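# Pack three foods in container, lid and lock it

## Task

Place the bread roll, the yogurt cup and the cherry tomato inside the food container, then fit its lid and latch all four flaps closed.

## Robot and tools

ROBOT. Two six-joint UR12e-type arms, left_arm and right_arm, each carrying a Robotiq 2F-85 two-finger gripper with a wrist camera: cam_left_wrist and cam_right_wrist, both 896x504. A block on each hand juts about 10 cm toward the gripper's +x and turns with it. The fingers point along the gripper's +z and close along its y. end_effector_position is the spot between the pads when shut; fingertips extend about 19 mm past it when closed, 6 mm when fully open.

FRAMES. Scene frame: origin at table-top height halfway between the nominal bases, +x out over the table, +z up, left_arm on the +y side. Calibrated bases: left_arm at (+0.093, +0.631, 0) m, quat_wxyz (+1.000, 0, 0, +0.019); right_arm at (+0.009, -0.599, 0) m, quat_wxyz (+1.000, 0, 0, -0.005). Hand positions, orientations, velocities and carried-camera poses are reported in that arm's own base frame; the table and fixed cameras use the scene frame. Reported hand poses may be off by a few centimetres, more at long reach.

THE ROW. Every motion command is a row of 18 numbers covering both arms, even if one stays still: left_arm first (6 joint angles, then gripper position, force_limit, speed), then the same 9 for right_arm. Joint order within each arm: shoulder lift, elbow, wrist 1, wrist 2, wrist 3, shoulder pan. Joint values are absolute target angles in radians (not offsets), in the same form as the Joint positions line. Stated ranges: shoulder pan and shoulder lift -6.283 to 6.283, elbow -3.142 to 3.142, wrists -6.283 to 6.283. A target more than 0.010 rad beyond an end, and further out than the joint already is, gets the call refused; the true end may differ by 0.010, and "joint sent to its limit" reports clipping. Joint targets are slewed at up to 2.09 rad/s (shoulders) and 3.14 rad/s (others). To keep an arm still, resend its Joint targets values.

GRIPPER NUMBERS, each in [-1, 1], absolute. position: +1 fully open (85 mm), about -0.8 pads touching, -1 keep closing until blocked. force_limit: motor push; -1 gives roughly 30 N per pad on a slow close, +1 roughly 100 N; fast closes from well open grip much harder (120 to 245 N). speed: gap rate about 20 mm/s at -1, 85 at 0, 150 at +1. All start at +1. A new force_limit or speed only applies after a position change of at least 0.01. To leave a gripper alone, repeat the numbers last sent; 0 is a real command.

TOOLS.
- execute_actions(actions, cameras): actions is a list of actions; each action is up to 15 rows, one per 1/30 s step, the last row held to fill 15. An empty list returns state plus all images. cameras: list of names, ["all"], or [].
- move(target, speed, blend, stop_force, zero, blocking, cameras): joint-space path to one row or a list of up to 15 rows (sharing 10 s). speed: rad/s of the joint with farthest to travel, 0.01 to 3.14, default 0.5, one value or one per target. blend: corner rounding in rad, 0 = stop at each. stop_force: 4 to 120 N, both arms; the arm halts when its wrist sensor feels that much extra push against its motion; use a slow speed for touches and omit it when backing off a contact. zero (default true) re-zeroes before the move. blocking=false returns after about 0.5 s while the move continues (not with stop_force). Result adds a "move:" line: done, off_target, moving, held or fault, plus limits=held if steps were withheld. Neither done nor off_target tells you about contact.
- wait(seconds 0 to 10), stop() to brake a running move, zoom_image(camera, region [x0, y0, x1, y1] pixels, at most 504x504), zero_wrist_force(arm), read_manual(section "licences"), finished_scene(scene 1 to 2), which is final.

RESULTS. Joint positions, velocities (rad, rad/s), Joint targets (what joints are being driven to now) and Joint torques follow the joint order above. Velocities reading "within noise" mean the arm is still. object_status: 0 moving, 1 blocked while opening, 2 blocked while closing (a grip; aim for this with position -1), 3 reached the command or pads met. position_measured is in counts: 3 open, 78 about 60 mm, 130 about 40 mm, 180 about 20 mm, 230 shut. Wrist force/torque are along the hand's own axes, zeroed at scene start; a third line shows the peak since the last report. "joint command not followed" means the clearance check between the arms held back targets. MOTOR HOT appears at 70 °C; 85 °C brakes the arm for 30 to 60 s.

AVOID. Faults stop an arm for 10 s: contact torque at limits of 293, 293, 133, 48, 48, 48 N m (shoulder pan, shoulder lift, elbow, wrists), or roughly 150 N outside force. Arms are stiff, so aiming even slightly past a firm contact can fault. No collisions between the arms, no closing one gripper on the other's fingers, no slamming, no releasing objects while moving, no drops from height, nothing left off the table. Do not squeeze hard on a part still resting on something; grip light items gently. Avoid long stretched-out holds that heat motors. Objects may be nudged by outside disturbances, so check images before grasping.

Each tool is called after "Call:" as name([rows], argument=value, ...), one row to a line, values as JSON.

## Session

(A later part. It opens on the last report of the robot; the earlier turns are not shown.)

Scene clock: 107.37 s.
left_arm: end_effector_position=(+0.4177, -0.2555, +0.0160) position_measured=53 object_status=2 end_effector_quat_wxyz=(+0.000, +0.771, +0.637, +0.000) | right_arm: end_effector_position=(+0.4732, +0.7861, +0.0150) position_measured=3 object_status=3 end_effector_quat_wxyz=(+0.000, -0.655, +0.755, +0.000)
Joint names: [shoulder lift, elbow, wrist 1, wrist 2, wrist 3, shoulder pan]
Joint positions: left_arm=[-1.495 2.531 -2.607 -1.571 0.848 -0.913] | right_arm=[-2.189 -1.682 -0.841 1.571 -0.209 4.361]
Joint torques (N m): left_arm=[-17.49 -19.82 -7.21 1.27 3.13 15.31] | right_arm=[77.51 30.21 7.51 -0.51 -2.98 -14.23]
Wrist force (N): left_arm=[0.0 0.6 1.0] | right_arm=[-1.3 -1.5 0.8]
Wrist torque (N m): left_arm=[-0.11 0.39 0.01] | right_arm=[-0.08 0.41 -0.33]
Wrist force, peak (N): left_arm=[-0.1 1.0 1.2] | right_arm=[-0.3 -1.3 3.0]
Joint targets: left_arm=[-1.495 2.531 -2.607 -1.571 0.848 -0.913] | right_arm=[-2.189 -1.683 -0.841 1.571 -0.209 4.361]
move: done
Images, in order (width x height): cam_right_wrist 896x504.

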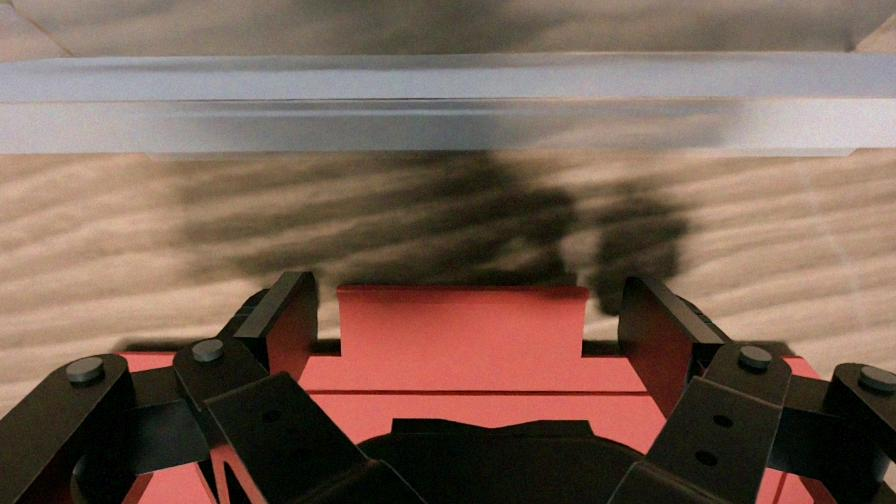

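Call:
move(target=[-1.4949,2.5309,-2.6068,-1.5708,0.8479,-0.9127,-1,-0.4,-1,-2.189,-1.6825,-0.8409,1.5708,-0.209,4.3615,-1,-0.4,-1])

Call:
wait(seconds=0.7, cameras=["all"])

Scene clock: 108.97 s.
left_arm: end_effector_position=(+0.4176, -0.2555, +0.0160) position_measured=53 object_status=2 end_effector_quat_wxyz=(+0.000, +0.771, +0.637, +0.000) | right_arm: end_effector_position=(+0.4732, +0.7861, +0.0150) position_measured=53 object_status=0 end_effector_quat_wxyz=(+0.000, -0.655, +0.755, +0.000)
Joint names: [shoulder lift, elbow, wrist 1, wrist 2, wrist 3, shoulder pan]
Joint positions: left_arm=[-1.495 2.531 -2.607 -1.571 0.848 -0.913] | right_arm=[-2.189 -1.683 -0.841 1.571 -0.209 4.361]
Joint torques (N m): left_arm=[-18.02 -23.01 -6.87 1.09 2.32 14.76] | right_arm=[77.08 29.09 6.09 -0.69 -2.48 -9.78]
Wrist force (N): left_arm=[0.3 -1.3 1.0] | right_arm=[3.0 -3.0 -14.2]
Wrist torque (N m): left_arm=[-0.06 0.37 0.43] | right_arm=[-0.03 0.40 -0.32]
Wrist force, peak (N): left_arm=[0.7 -1.3 1.5] | right_arm=[3.1 -2.7 -14.8]
Joint targets: left_arm=[-1.495 2.531 -2.607 -1.571 0.848 -0.913] | right_arm=[-2.189 -1.683 -0.841 1.571 -0.209 4.361]
move: done

Scene clock: 109.67 s.
left_arm: end_effector_position=(+0.4176, -0.2555, +0.0160) position_measured=53 object_status=2 end_effector_quat_wxyz=(+0.000, +0.771, +0.637, +0.000) | right_arm: end_effector_position=(+0.4732, +0.7861, +0.0150) position_measured=53 object_status=2 end_effector_quat_wxyz=(+0.000, -0.655, +0.755, +0.000)
Joint names: [shoulder lift, elbow, wrist 1, wrist 2, wrist 3, shoulder pan]
Joint positions: left_arm=[-1.495 2.531 -2.607 -1.571 0.848 -0.913] | right_arm=[-2.189 -1.683 -0.841 1.571 -0.209 4.361]
Joint torques (N m): left_arm=[-20.08 -26.31 -6.93 1.09 1.21 17.57] | right_arm=[81.36 28.2 4.11 -0.45 -2.21 -4.46]
Wrist force (N): left_arm=[0.0 -1.6 1.1] | right_arm=[3.1 -2.9 -14.5]
Wrist torque (N m): left_arm=[-0.11 0.43 0.43] | right_arm=[-0.01 0.39 -0.32]
Wrist force, peak (N): left_arm=[0.2 -1.7 1.0] | right_arm=[3.1 -2.8 -14.9]
Joint targets: left_arm=[-1.495 2.531 -2.607 -1.571 0.848 -0.913] | right_arm=[-2.189 -1.683 -0.841 1.571 -0.209 4.361]
Tool commands: left_gripper/position=-1.0 left_gripper/force_limit=-0.4 left_gripper/speed=-1.0 right_gripper/position=-1.0 right_gripper/force_limit=-0.4 right_gripper/speed=-1.0
wait: 0.70 s; at rest by 0.17 s

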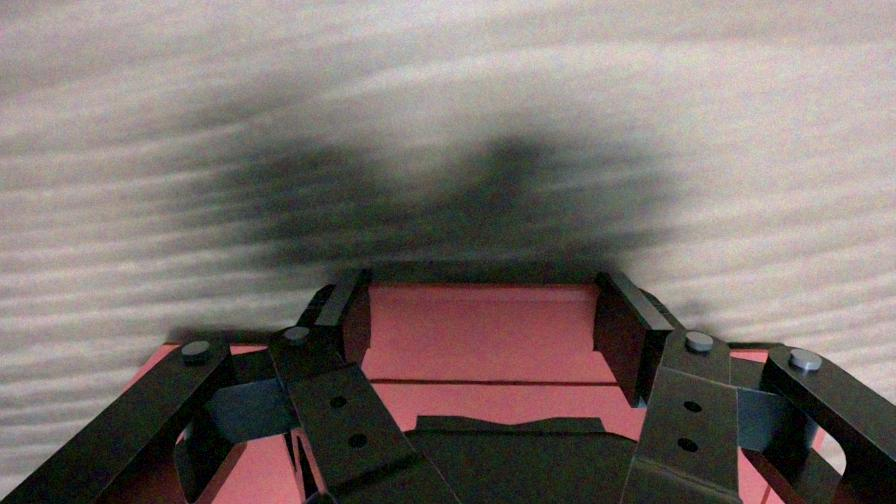

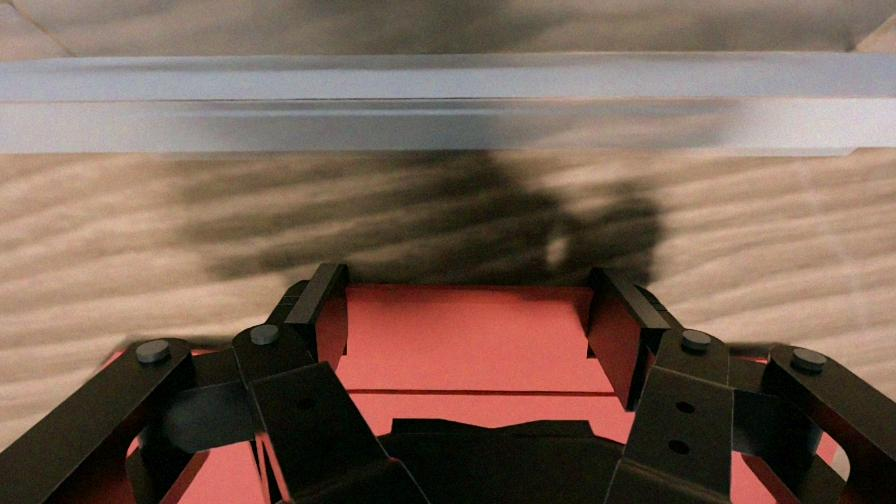

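Call:
move([
  [-1.5743,2.5081,-2.5046,-1.5708,0.8479,-0.9127,-1,-0.4,-1,-2.1518,-1.6689,-0.8917,1.5708,-0.209,4.3615,-1,-0.4,-1],
  [-1.6474,2.4799,-2.4033,-1.5708,0.8479,-0.9127,-1,-0.4,-1,-2.117,-1.6518,-0.9436,1.5708,-0.209,4.3615,-1,-0.4,-1],
  [-1.7118,2.447,-2.306,-1.5708,0.8479,-0.9127,-1,-0.4,-1,-2.0845,-1.6312,-0.9967,1.5708,-0.209,4.3615,-1,-0.4,-1],
  [-1.7674,2.4099,-2.2133,-1.5708,0.8479,-0.9127,-1,-0.4,-1,-2.0549,-1.607,-1.0505,1.5708,-0.209,4.3615,-1,-0.4,-1],
], speed=0.12, blend=[0.01,0.01,0.01,0], cameras=["all"])

Scene clock: 113.97 s.
left_arm: end_effector_position=(+0.4178, -0.2556, +0.1551) position_measured=53 object_status=2 end_effector_quat_wxyz=(+0.000, +0.771, +0.637, +0.000) | right_arm: end_effector_position=(+0.4732, +0.7862, +0.1549) position_measured=53 object_status=2 end_effector_quat_wxyz=(+0.000, -0.655, +0.755, +0.000)
Joint names: [shoulder lift, elbow, wrist 1, wrist 2, wrist 3, shoulder pan]
Joint positions: left_arm=[-1.767 2.41 -2.213 -1.571 0.848 -0.913] | right_arm=[-2.055 -1.607 -1.05 1.571 -0.209 4.361]
Joint torques (N m): left_arm=[-32.93 -48.18 -0.61 0.7 -1.22 13.55] | right_arm=[96.06 58.31 0.44 -0.6 -2.58 18.82]
Wrist force (N): left_arm=[0.1 -1.4 0.9] | right_arm=[-1.8 -3.1 1.6]
Wrist torque (N m): left_arm=[-0.13 0.34 0.39] | right_arm=[0.00 0.37 -0.34]
Wrist force, peak (N): left_arm=[6.7 -1.8 1.2] | right_arm=[3.1 -2.8 -14.7]
Joint targets: left_arm=[-1.767 2.410 -2.213 -1.571 0.848 -0.913] | right_arm=[-2.055 -1.607 -1.050 1.571 -0.209 4.361]
move: done

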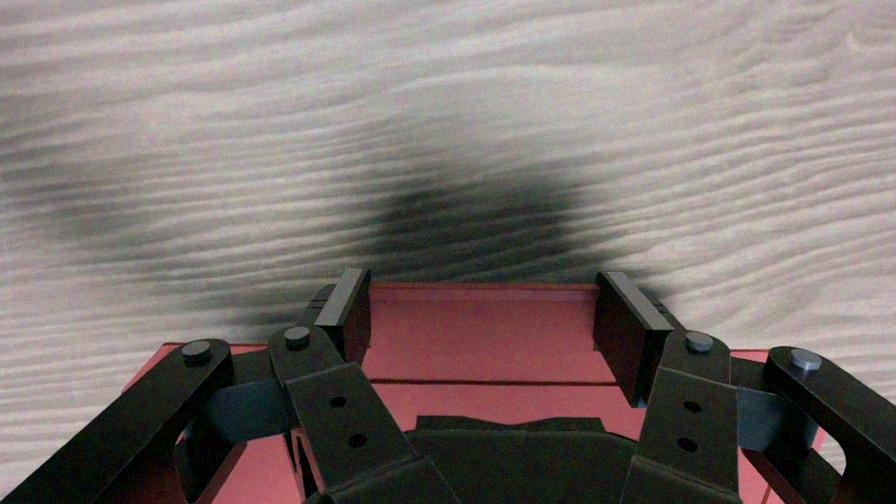

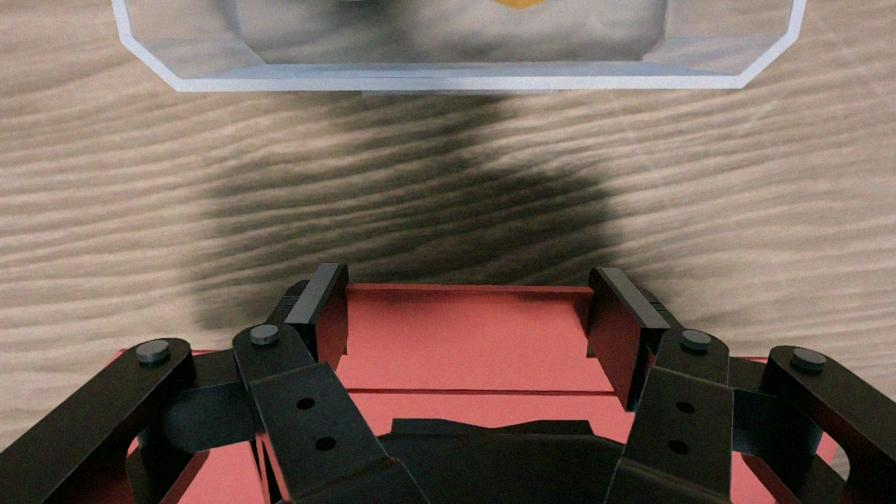

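Call:
move([
  [-1.6996,2.3575,-2.2287,-1.5708,0.7244,-1.031,-1,-0.4,-1,-1.9519,-1.7641,-0.9964,1.5708,-0.2355,4.3402,-1,-0.4,-1],
  [-1.6207,2.2881,-2.2382,-1.5708,0.6224,-1.1277,-1,-0.4,-1,-1.8507,-1.9079,-0.9538,1.5708,-0.2663,4.3147,-1,-0.4,-1],
  [-1.5348,2.203,-2.239,-1.5708,0.5385,-1.2064,-1,-0.4,-1,-1.7492,-2.0397,-0.9235,1.5708,-0.3028,4.2834,-1,-0.4,-1],
], speed=0.15, blend=[0.02,0.02,0], cameras=["all"])

Scene clock: 118.20 s.
left_arm: end_effector_position=(+0.3732, -0.4896, +0.1550) position_measured=53 object_status=2 end_effector_quat_wxyz=(+0.000, +0.766, +0.643, +0.000) | right_arm: end_effector_position=(+0.4431, +0.5501, +0.1551) position_measured=53 object_status=2 end_effector_quat_wxyz=(+0.000, -0.661, +0.750, +0.000)
Joint names: [shoulder lift, elbow, wrist 1, wrist 2, wrist 3, shoulder pan]
Joint positions: left_arm=[-1.535 2.203 -2.239 -1.571 0.539 -1.206] | right_arm=[-1.749 -2.04 -0.924 1.571 -0.303 4.283]
Joint torques (N m): left_arm=[-27.35 -49.68 -8.1 0.66 -3.46 -16.19] | right_arm=[71.18 34.91 9.11 -0.22 -2.32 -12.46]
Wrist force (N): left_arm=[4.9 -1.5 0.7] | right_arm=[4.1 -3.5 2.0]
Wrist torque (N m): left_arm=[-0.13 0.44 0.54] | right_arm=[-0.07 0.30 -0.29]
Wrist force, peak (N): left_arm=[4.8 -3.4 1.4] | right_arm=[2.3 -5.8 1.5]
Joint targets: left_arm=[-1.535 2.203 -2.239 -1.571 0.538 -1.206] | right_arm=[-1.749 -2.040 -0.923 1.571 -0.303 4.283]
move: done

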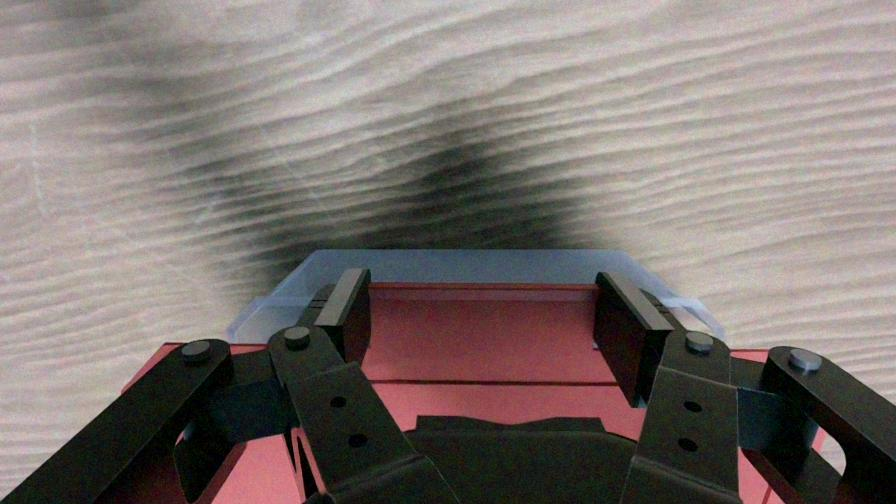

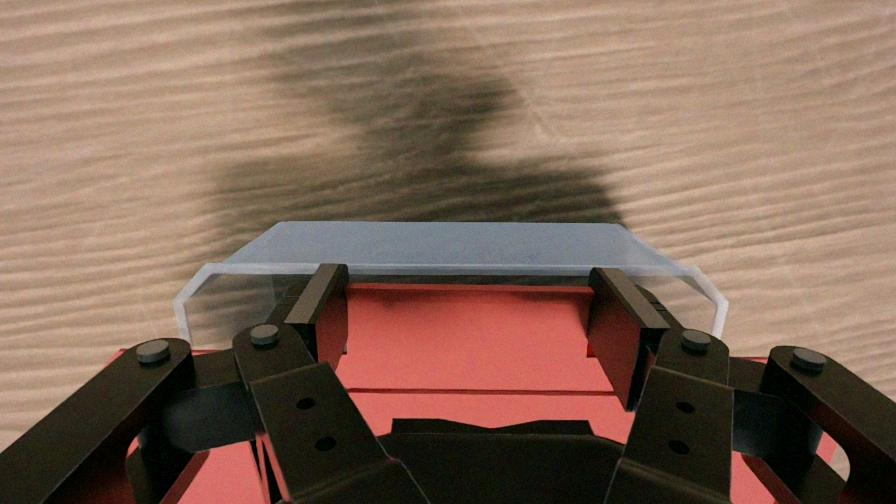

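Call:
move([
  [-1.5231,2.1906,-2.2383,-1.5708,0.5350,-1.2099,-1,-0.4,-1,-1.7408,-2.0503,-0.9213,1.5708,-0.3097,4.2765,-1,-0.4,-1],
  [-1.4841,2.2164,-2.3031,-1.5708,0.5350,-1.2099,-1,-0.4,-1,-1.7757,-2.0739,-0.8628,1.5708,-0.3097,4.2765,-1,-0.4,-1],
], speed=0.08, cameras=["all"])

Scene clock: 122.10 s.
left_arm: end_effector_position=(+0.3741, -0.4979, +0.1251) position_measured=53 object_status=2 end_effector_quat_wxyz=(+0.000, +0.766, +0.643, +0.000) | right_arm: end_effector_position=(+0.4444, +0.5417, +0.1251) position_measured=53 object_status=2 end_effector_quat_wxyz=(+0.000, -0.661, +0.750, +0.000)
Joint names: [shoulder lift, elbow, wrist 1, wrist 2, wrist 3, shoulder pan]
Joint positions: left_arm=[-1.484 2.216 -2.303 -1.571 0.535 -1.21] | right_arm=[-1.776 -2.074 -0.863 1.571 -0.31 4.276]
Joint torques (N m): left_arm=[-26.91 -33.86 -7.65 0.33 -3.49 -16.81] | right_arm=[50.22 31.89 8.29 -0.82 -2.5 -9.1]
Wrist force (N): left_arm=[2.9 -0.8 1.0] | right_arm=[2.1 -3.2 1.6]
Wrist torque (N m): left_arm=[-0.04 0.46 0.51] | right_arm=[-0.09 0.36 -0.35]
Wrist force, peak (N): left_arm=[8.8 -1.5 0.8] | right_arm=[7.5 -3.6 1.2]
Joint targets: left_arm=[-1.484 2.216 -2.303 -1.571 0.535 -1.210] | right_arm=[-1.776 -2.074 -0.863 1.571 -0.310 4.277]
move: done

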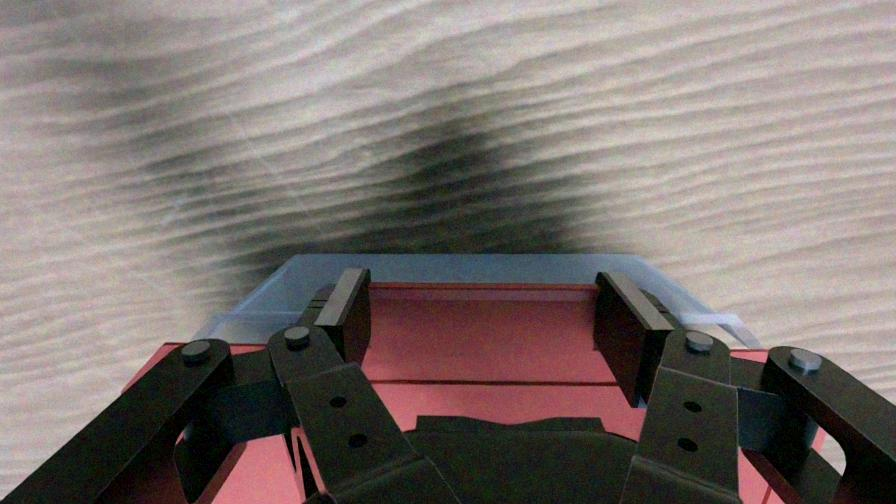

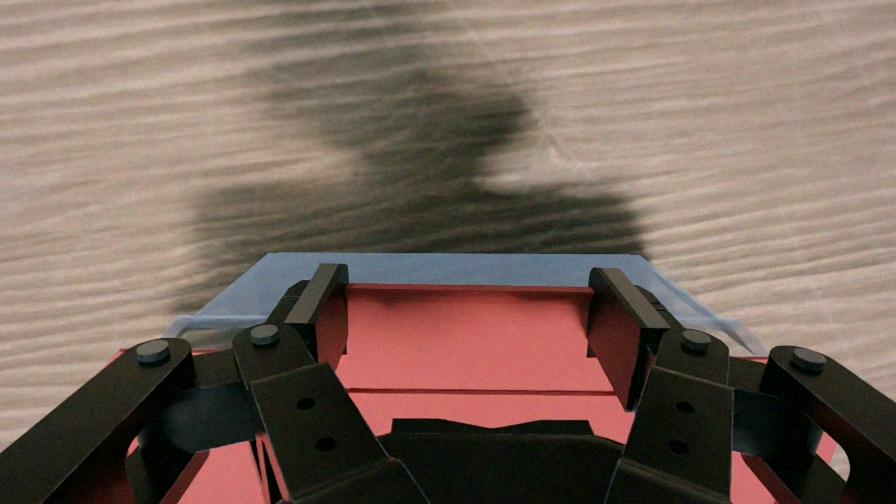

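Call:
zoom_image(camera="cam_left_wrist", region=[100, 240, 400, 400])

Call:
zoom_image(camera="cam_left_wrist", region=[540, 240, 840, 400])

Call:
zoom_image(camera="cam_right_wrist", region=[80, 240, 380, 400])

Call:
zoom_image(camera="cam_right_wrist", region=[540, 240, 840, 400])

Scaled by 1.680 from the camera's 896x504 image, which has a finer 1280x720 frame.

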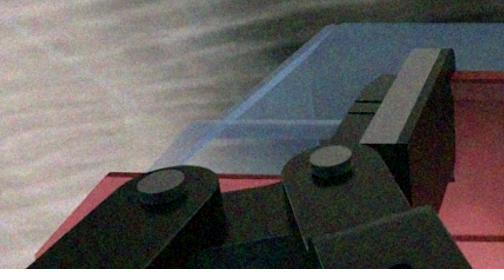

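Scaled by 1.680 from the camera's 896x504 image, which has a finer 1280x720 frame.

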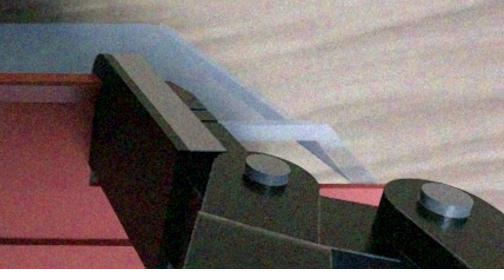

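Scaled by 1.680 from the camera's 896x504 image, which has a finer 1280x720 frame.

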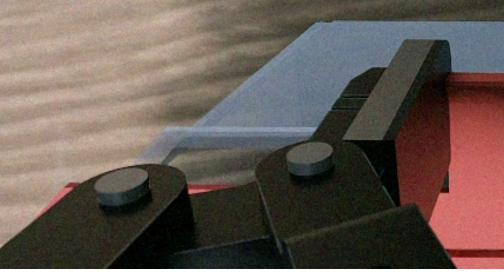

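Scaled by 1.680 from the camera's 896x504 image, which has a finer 1280x720 frame.

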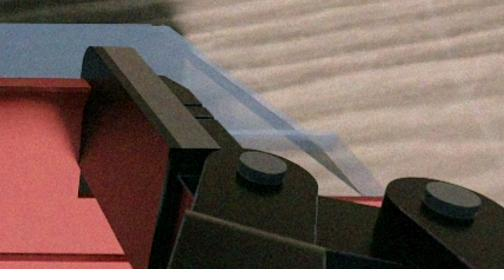

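Call:
zoom_image(camera="cam_left_wrist", region=[690, 300, 896, 504])

Call:
zoom_image(camera="cam_left_wrist", region=[60, 300, 266, 504])

Call:
zoom_image(camera="cam_right_wrist", region=[690, 300, 896, 504])

Call:
zoom_image(camera="cam_right_wrist", region=[40, 300, 246, 504])

Scaled by 2.447 from the camera's 896x504 image, which has a finer 1280x720 frame.

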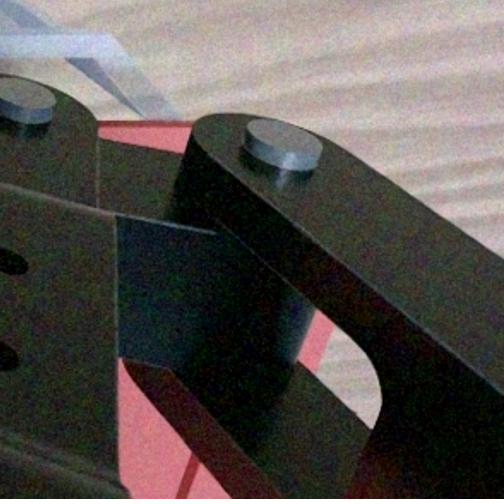

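Scaled by 2.447 from the camera's 896x504 image, which has a finer 1280x720 frame.

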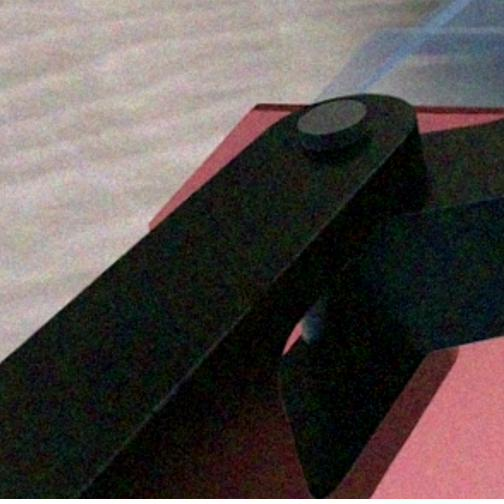

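Scaled by 2.447 from the camera's 896x504 image, which has a finer 1280x720 frame.

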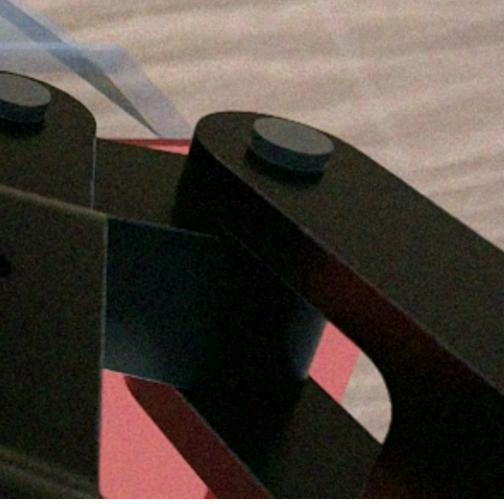

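Scaled by 2.447 from the camera's 896x504 image, which has a finer 1280x720 frame.

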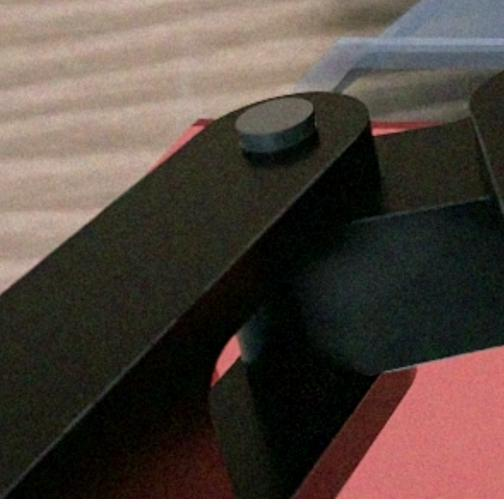

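Call:
move([
  [-1.4631,2.2283,-2.3360,-1.5708,0.5350,-1.2099,-1,-0.4,-1,-1.7941,-2.0847,-0.8336,1.5708,-0.3097,4.2765,-1,-0.4,-1],
  [-1.4486,2.2359,-2.3580,-1.5708,0.5350,-1.2099,-1,-0.4,-1,-1.8069,-2.0916,-0.8139,1.5708,-0.3097,4.2765,-1,-0.4,-1],
], speed=0.03, stop_force=8, cameras=["all"])

Scene clock: 127.47 s.
left_arm: end_effector_position=(+0.3741, -0.4979, +0.1005) position_measured=53 object_status=2 end_effector_quat_wxyz=(+0.000, +0.766, +0.643, +0.000) | right_arm: end_effector_position=(+0.4444, +0.5417, +0.1000) position_measured=53 object_status=2 end_effector_quat_wxyz=(+0.000, -0.661, +0.750, +0.000)
Joint names: [shoulder lift, elbow, wrist 1, wrist 2, wrist 3, shoulder pan]
Joint positions: left_arm=[-1.449 2.235 -2.357 -1.571 0.535 -1.21] | right_arm=[-1.807 -2.092 -0.814 1.571 -0.31 4.276]
Joint torques (N m): left_arm=[-51.17 -39.32 0.29 0.25 -3.45 5.65] | right_arm=[48.53 26.69 4.34 -0.34 -2.24 5.74]
Wrist force (N): left_arm=[-0.9 -0.8 -6.7] | right_arm=[-3.6 -1.5 -6.0]
Wrist torque (N m): left_arm=[-0.17 0.26 0.30] | right_arm=[0.02 0.16 -0.35]
Wrist force, peak (N): left_arm=[-0.5 -1.0 -8.0] | right_arm=[-3.9 -1.8 -6.8]
Joint targets: left_arm=[-1.449 2.235 -2.357 -1.571 0.535 -1.210] | right_arm=[-1.807 -2.092 -0.814 1.571 -0.310 4.276]
move: contact (left_arm, right_arm)

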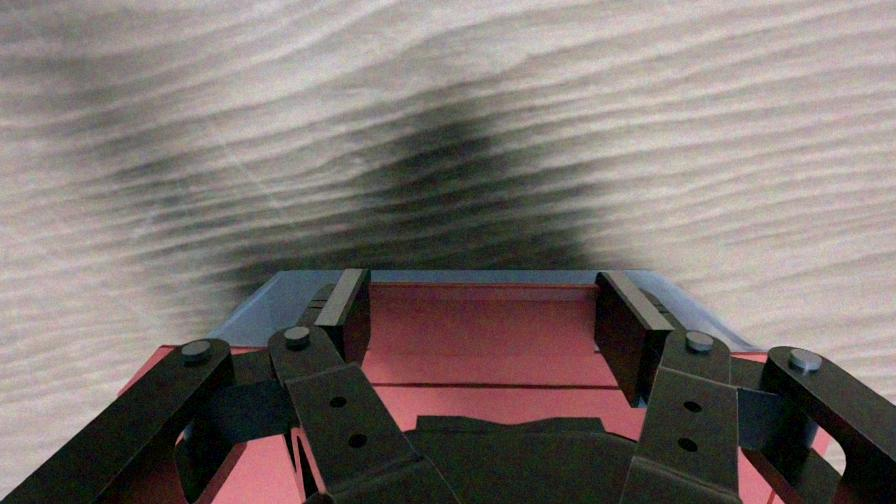

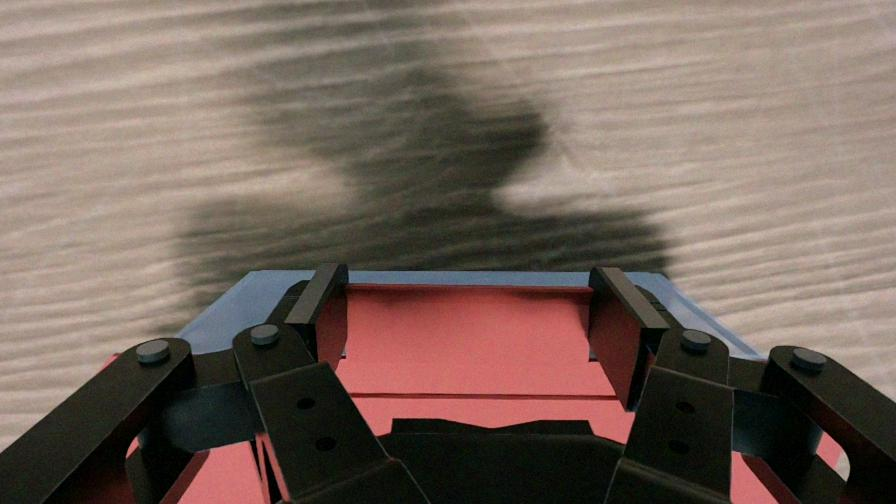

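Call:
zoom_image(camera="cam_left_wrist", region=[120, 250, 370, 400])

Call:
zoom_image(camera="cam_left_wrist", region=[580, 250, 830, 400])

Call:
zoom_image(camera="cam_right_wrist", region=[90, 250, 340, 400])

Call:
zoom_image(camera="cam_right_wrist", region=[580, 250, 830, 400])

Scaled by 2.016 from the camera's 896x504 image, which has a finer 1280x720 frame.

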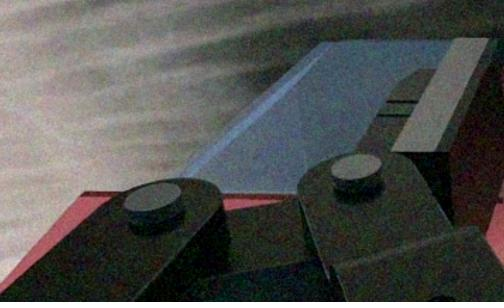

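Scaled by 2.016 from the camera's 896x504 image, which has a finer 1280x720 frame.

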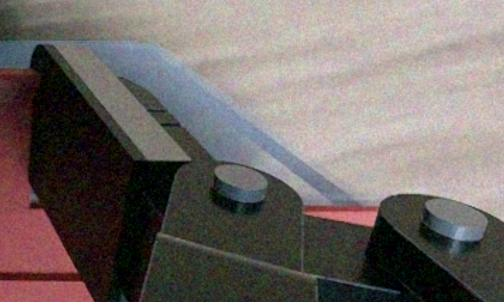

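Scaled by 2.016 from the camera's 896x504 image, which has a finer 1280x720 frame.

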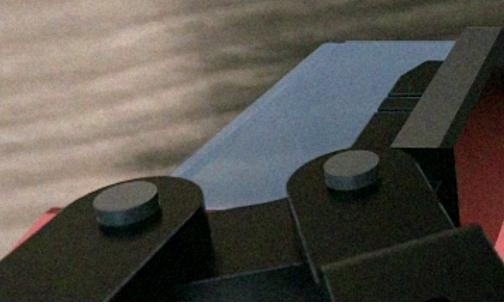

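Scaled by 2.016 from the camera's 896x504 image, which has a finer 1280x720 frame.

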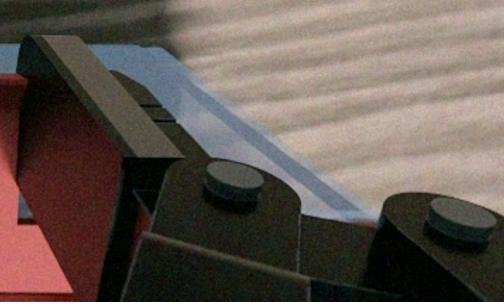

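Call:
move(target=[-1.449,2.2355,-2.3575,-1.5708,0.5350,-1.2099,0.8,-0.4,-1,-1.8069,-2.0916,-0.8139,1.5708,-0.3097,4.2765,0.8,-0.4,-1], cameras=["all"])

Scene clock: 128.93 s.
left_arm: end_effector_position=(+0.3741, -0.4981, +0.1004) position_measured=28 object_status=0 end_effector_quat_wxyz=(+0.000, +0.766, +0.643, +0.000) | right_arm: end_effector_position=(+0.4444, +0.5417, +0.1000) position_measured=28 object_status=0 end_effector_quat_wxyz=(+0.000, -0.661, +0.750, +0.000)
Joint names: [shoulder lift, elbow, wrist 1, wrist 2, wrist 3, shoulder pan]
Joint positions: left_arm=[-1.449 2.235 -2.357 -1.571 0.535 -1.21] | right_arm=[-1.807 -2.092 -0.814 1.571 -0.31 4.276]
Joint torques (N m): left_arm=[-29.06 -30.26 -6.68 0.39 -2.97 9.41] | right_arm=[48.84 29.71 4.14 -0.31 -1.84 4.95]
Wrist force (N): left_arm=[0.4 0.4 0.3] | right_arm=[-0.8 -1.3 0.9]
Wrist torque (N m): left_arm=[-0.17 0.37 0.15] | right_arm=[-0.09 0.35 -0.33]
Wrist force, peak (N): left_arm=[-0.9 -0.6 -7.0] | right_arm=[-4.2 -1.9 -6.9]
Joint targets: left_arm=[-1.449 2.236 -2.358 -1.571 0.535 -1.210] | right_arm=[-1.807 -2.092 -0.814 1.571 -0.310 4.277]
move: done

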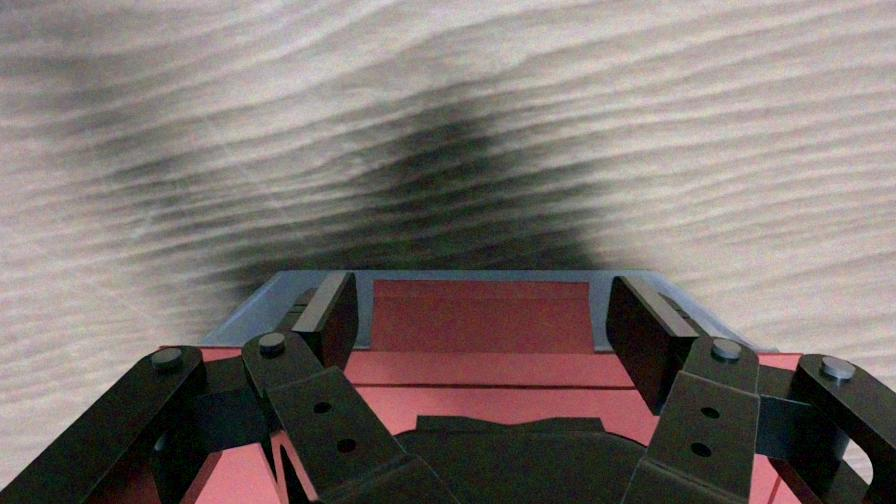

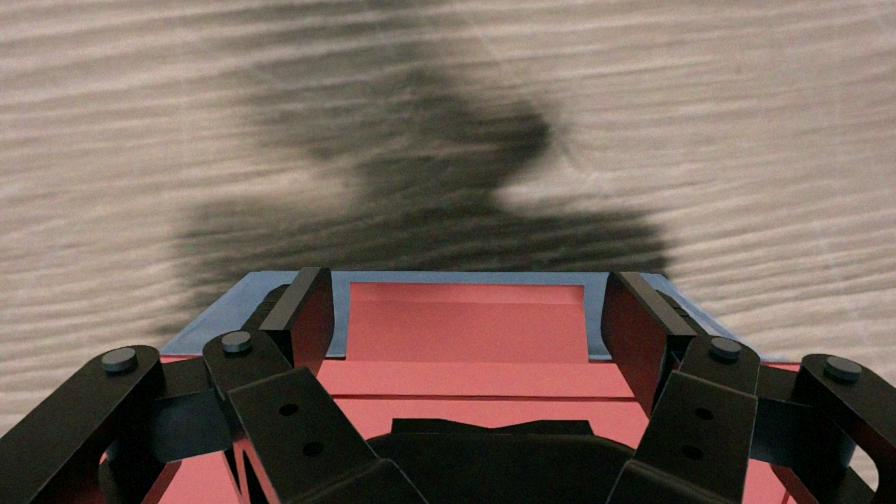

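Call:
move([
  [-1.5231,2.1906,-2.2383,-1.5708,0.5350,-1.2099,0.8,-0.4,-1,-1.7408,-2.0503,-0.9213,1.5708,-0.3097,4.2765,0.8,-0.4,-1],
  [-1.5231,2.1906,-2.2383,-1.5708,0.5350,-1.2099,-1,-1,0,-1.7408,-2.0503,-0.9213,1.5708,-0.3097,4.2765,-1,-1,0],
], speed=0.2, cameras=["all"])

Call:
move([
  [-1.4631,2.2283,-2.3360,-1.5708,0.5350,-1.2099,-1,-1,0,-1.7941,-2.0847,-0.8336,1.5708,-0.3097,4.2765,-1,-1,0],
  [-1.4397,2.2402,-2.3713,-1.5708,0.5350,-1.2099,-1,-1,0,-1.8147,-2.0955,-0.8022,1.5708,-0.3097,4.2765,-1,-1,0],
], speed=0.05, stop_force=20, cameras=["all"])

Scene clock: 132.23 s.
left_arm: end_effector_position=(+0.3741, -0.4979, +0.1550) position_measured=232 object_status=3 end_effector_quat_wxyz=(+0.000, +0.766, +0.643, +0.000) | right_arm: end_effector_position=(+0.4444, +0.5417, +0.1550) position_measured=232 object_status=3 end_effector_quat_wxyz=(+0.000, -0.661, +0.750, +0.000)
Joint names: [shoulder lift, elbow, wrist 1, wrist 2, wrist 3, shoulder pan]
Joint positions: left_arm=[-1.523 2.191 -2.238 -1.571 0.535 -1.21] | right_arm=[-1.741 -2.05 -0.921 1.571 -0.31 4.276]
Joint torques (N m): left_arm=[-50.26 -46.72 -0.78 0.26 -2.85 12.47] | right_arm=[66.44 54.38 1.39 -0.54 -2.15 14.38]
Wrist force (N): left_arm=[0.3 0.6 0.2] | right_arm=[-0.4 -1.3 1.3]
Wrist torque (N m): left_arm=[-0.15 0.40 0.14] | right_arm=[-0.08 0.26 -0.31]
Wrist force, peak (N): left_arm=[0.7 0.6 1.9] | right_arm=[-0.9 -1.7 2.4]
Joint targets: left_arm=[-1.523 2.191 -2.238 -1.571 0.535 -1.210] | right_arm=[-1.741 -2.050 -0.921 1.571 -0.310 4.277]
move: done

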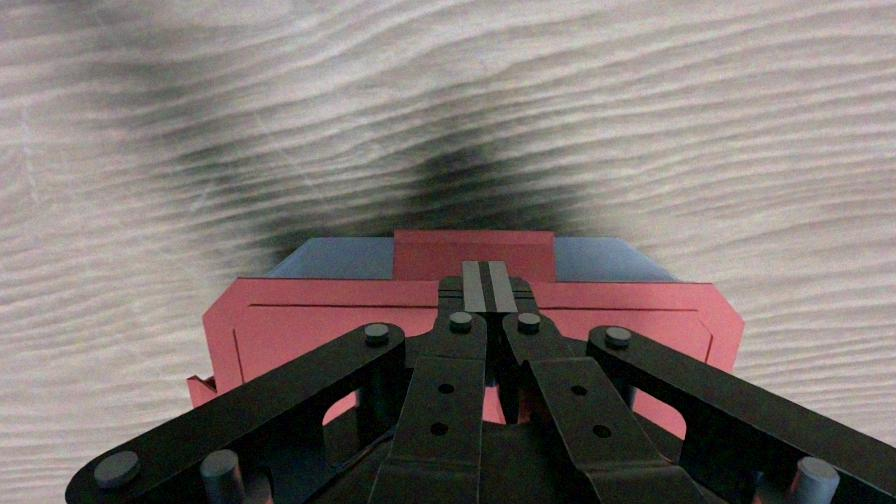

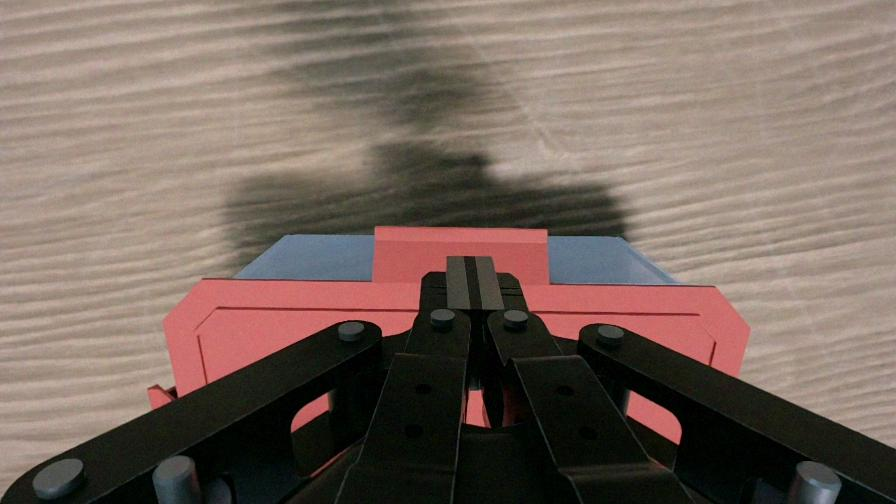

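Scene clock: 135.80 s.
left_arm: end_effector_position=(+0.3741, -0.4979, +0.0940) position_measured=232 object_status=3 end_effector_quat_wxyz=(+0.000, +0.766, +0.643, +0.000) | right_arm: end_effector_position=(+0.4444, +0.5417, +0.0940) position_measured=232 object_status=3 end_effector_quat_wxyz=(+0.000, -0.661, +0.750, +0.000)
Joint names: [shoulder lift, elbow, wrist 1, wrist 2, wrist 3, shoulder pan]
Joint positions: left_arm=[-1.44 2.24 -2.371 -1.571 0.535 -1.21] | right_arm=[-1.815 -2.095 -0.802 1.571 -0.31 4.276]
Joint torques (N m): left_arm=[-28.81 -27.69 -6.75 -0.04 -2.49 16.19] | right_arm=[49.05 27.59 7.92 -0.41 -1.8 17.19]
Wrist force (N): left_arm=[1.0 0.3 -0.6] | right_arm=[-0.7 -1.7 1.0]
Wrist torque (N m): left_arm=[-0.19 0.35 0.16] | right_arm=[-0.16 0.36 -0.34]
Wrist force, peak (N): left_arm=[1.0 0.6 -0.9] | right_arm=[-1.2 -1.5 1.4]
Joint targets: left_arm=[-1.440 2.240 -2.371 -1.571 0.535 -1.210] | right_arm=[-1.815 -2.095 -0.802 1.571 -0.310 4.277]
move: done

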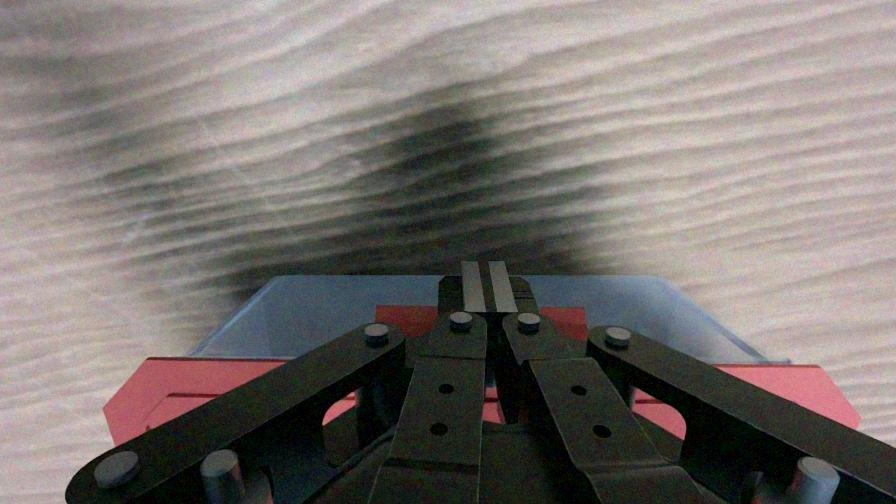

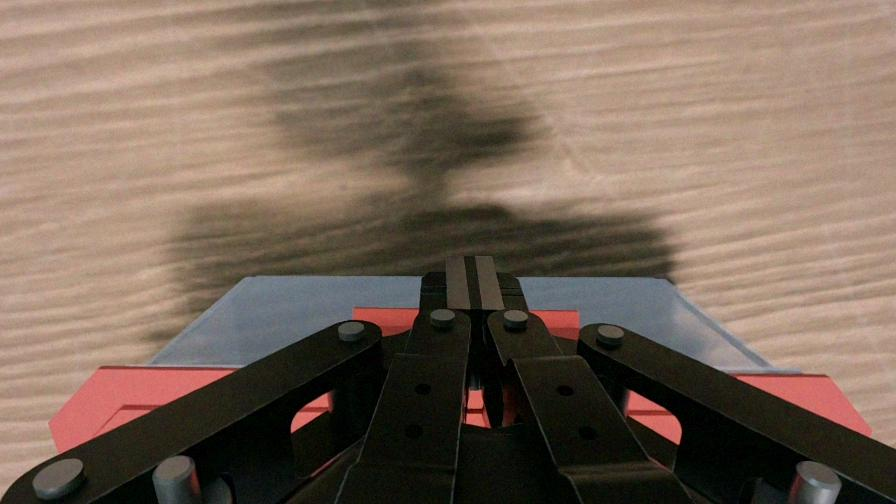

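Call:
move(target=[-1.42735,2.2252,-2.3687,-1.5708,0.5249,-1.2200,-1,-1,0,-1.82896,-2.0761,-0.80734,1.5708,-0.3043,4.2819,-1,-1,0], speed=0.02, stop_force=30, cameras=["all"])

Scene clock: 137.47 s.
left_arm: end_effector_position=(+0.3736, -0.5010, +0.0940) position_measured=232 object_status=3 end_effector_quat_wxyz=(+0.000, +0.766, +0.643, +0.000) | right_arm: end_effector_position=(+0.4448, +0.5453, +0.0939) position_measured=232 object_status=3 end_effector_quat_wxyz=(+0.000, -0.661, +0.750, +0.000)
Joint names: [shoulder lift, elbow, wrist 1, wrist 2, wrist 3, shoulder pan]
Joint positions: left_arm=[-1.436 2.236 -2.37 -1.571 0.532 -1.213] | right_arm=[-1.819 -2.09 -0.804 1.571 -0.308 4.278]
Joint torques (N m): left_arm=[-46.84 -35.84 -11.25 -6.78 3.51 4.08] | right_arm=[68.03 41.07 14.01 3.77 -2.34 -4.68]
Wrist force (N): left_arm=[28.7 -0.6 -15.1] | right_arm=[26.4 -0.5 -10.1]
Wrist torque (N m): left_arm=[-0.14 0.78 0.12] | right_arm=[-0.02 0.97 -0.46]
Wrist force, peak (N): left_arm=[39.0 0.4 -17.8] | right_arm=[35.0 -1.1 -10.8]
Joint targets: left_arm=[-1.436 2.236 -2.370 -1.571 0.532 -1.213] | right_arm=[-1.819 -2.090 -0.804 1.571 -0.308 4.278]
move: contact (left_arm, right_arm); left_arm: the elbow is farthest, 0.011 rad from its target; right_arm: the elbow is farthest, 0.013 rad from its target

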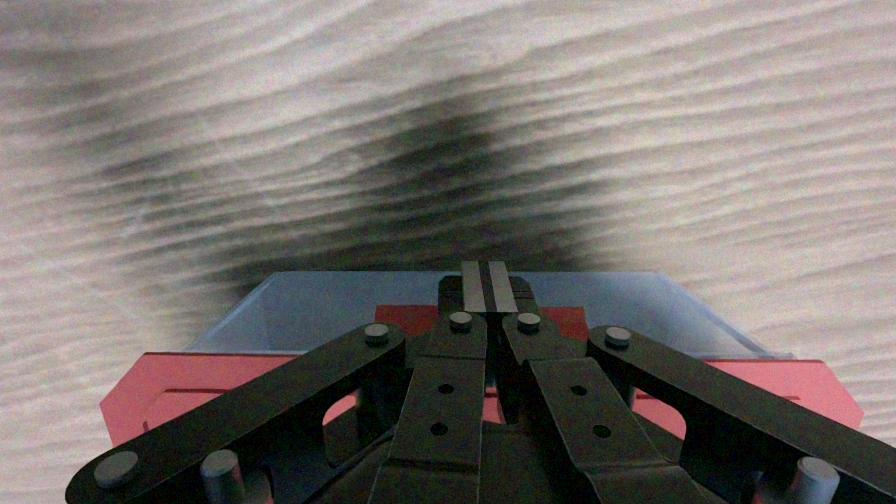

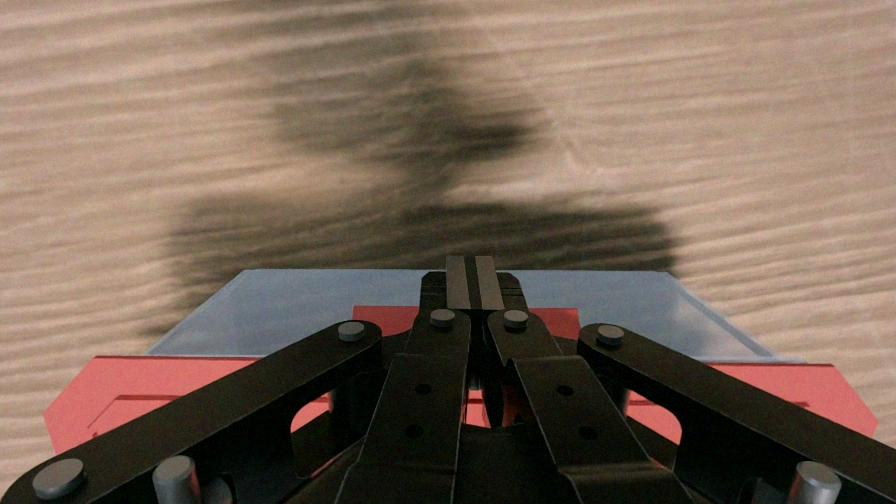

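Call:
move(target=[-1.42735,2.2252,-2.3687,-1.5708,0.5249,-1.2200,-1,-1,0,-1.82896,-2.0761,-0.80734,1.5708,-0.3043,4.2819,-1,-1,0], speed=0.015, stop_force=60, zero=false, cameras=["all"])

Scene clock: 139.00 s.
left_arm: end_effector_position=(+0.3734, -0.5020, +0.0939) position_measured=232 object_status=3 end_effector_quat_wxyz=(+0.000, +0.766, +0.643, +0.000) | right_arm: end_effector_position=(+0.4451, +0.5466, +0.0938) position_measured=232 object_status=3 end_effector_quat_wxyz=(+0.000, -0.661, +0.750, +0.000)
Joint names: [shoulder lift, elbow, wrist 1, wrist 2, wrist 3, shoulder pan]
Joint positions: left_arm=[-1.435 2.235 -2.37 -1.571 0.531 -1.213] | right_arm=[-1.821 -2.087 -0.805 1.571 -0.307 4.279]
Joint torques (N m): left_arm=[-45.12 -50.22 -17.84 -7.29 3.4 -8.93] | right_arm=[66.25 64.89 23.51 3.86 -2.76 5.68]
Wrist force (N): left_arm=[58.8 -1.4 -23.2] | right_arm=[62.1 0.7 -15.6]
Wrist torque (N m): left_arm=[-0.20 1.26 0.13] | right_arm=[-0.06 1.64 -0.49]
Wrist force, peak (N): left_arm=[70.0 0.0 -25.0] | right_arm=[71.6 0.1 -22.5]
Joint targets: left_arm=[-1.435 2.235 -2.370 -1.571 0.531 -1.213] | right_arm=[-1.821 -2.087 -0.805 1.571 -0.307 4.279]
move: contact (left_arm, right_arm); right_arm: the elbow is farthest, 0.011 rad from its target

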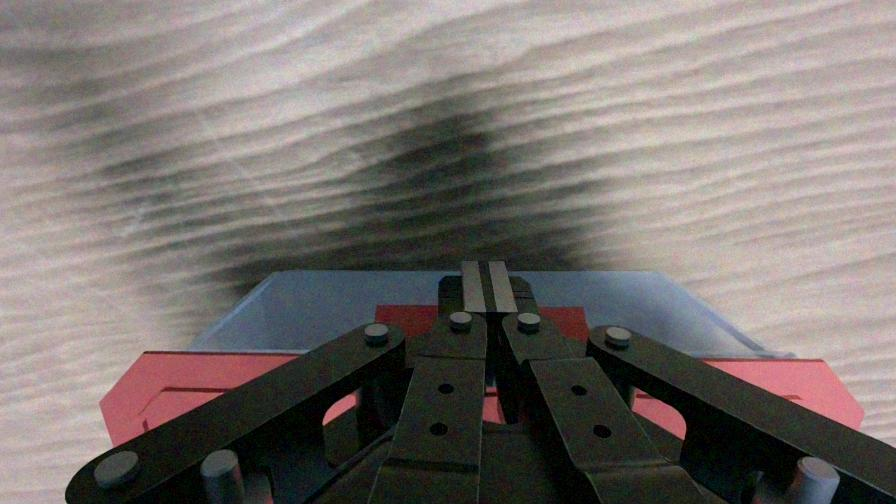

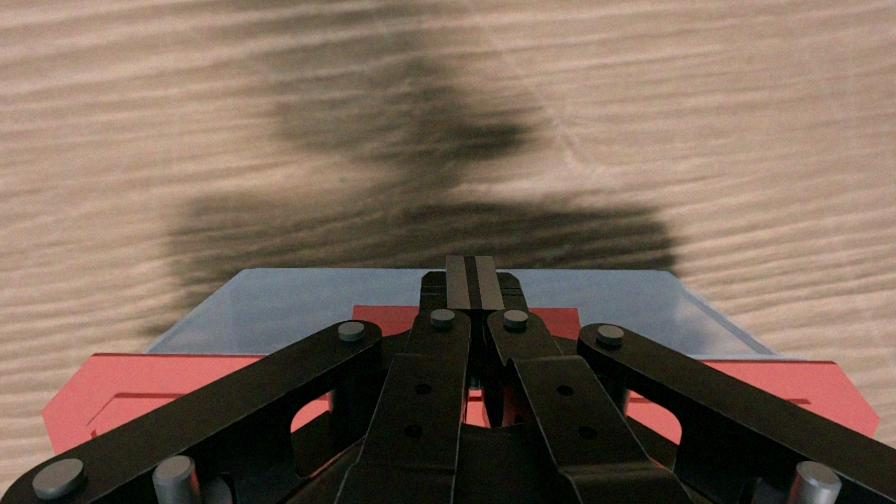

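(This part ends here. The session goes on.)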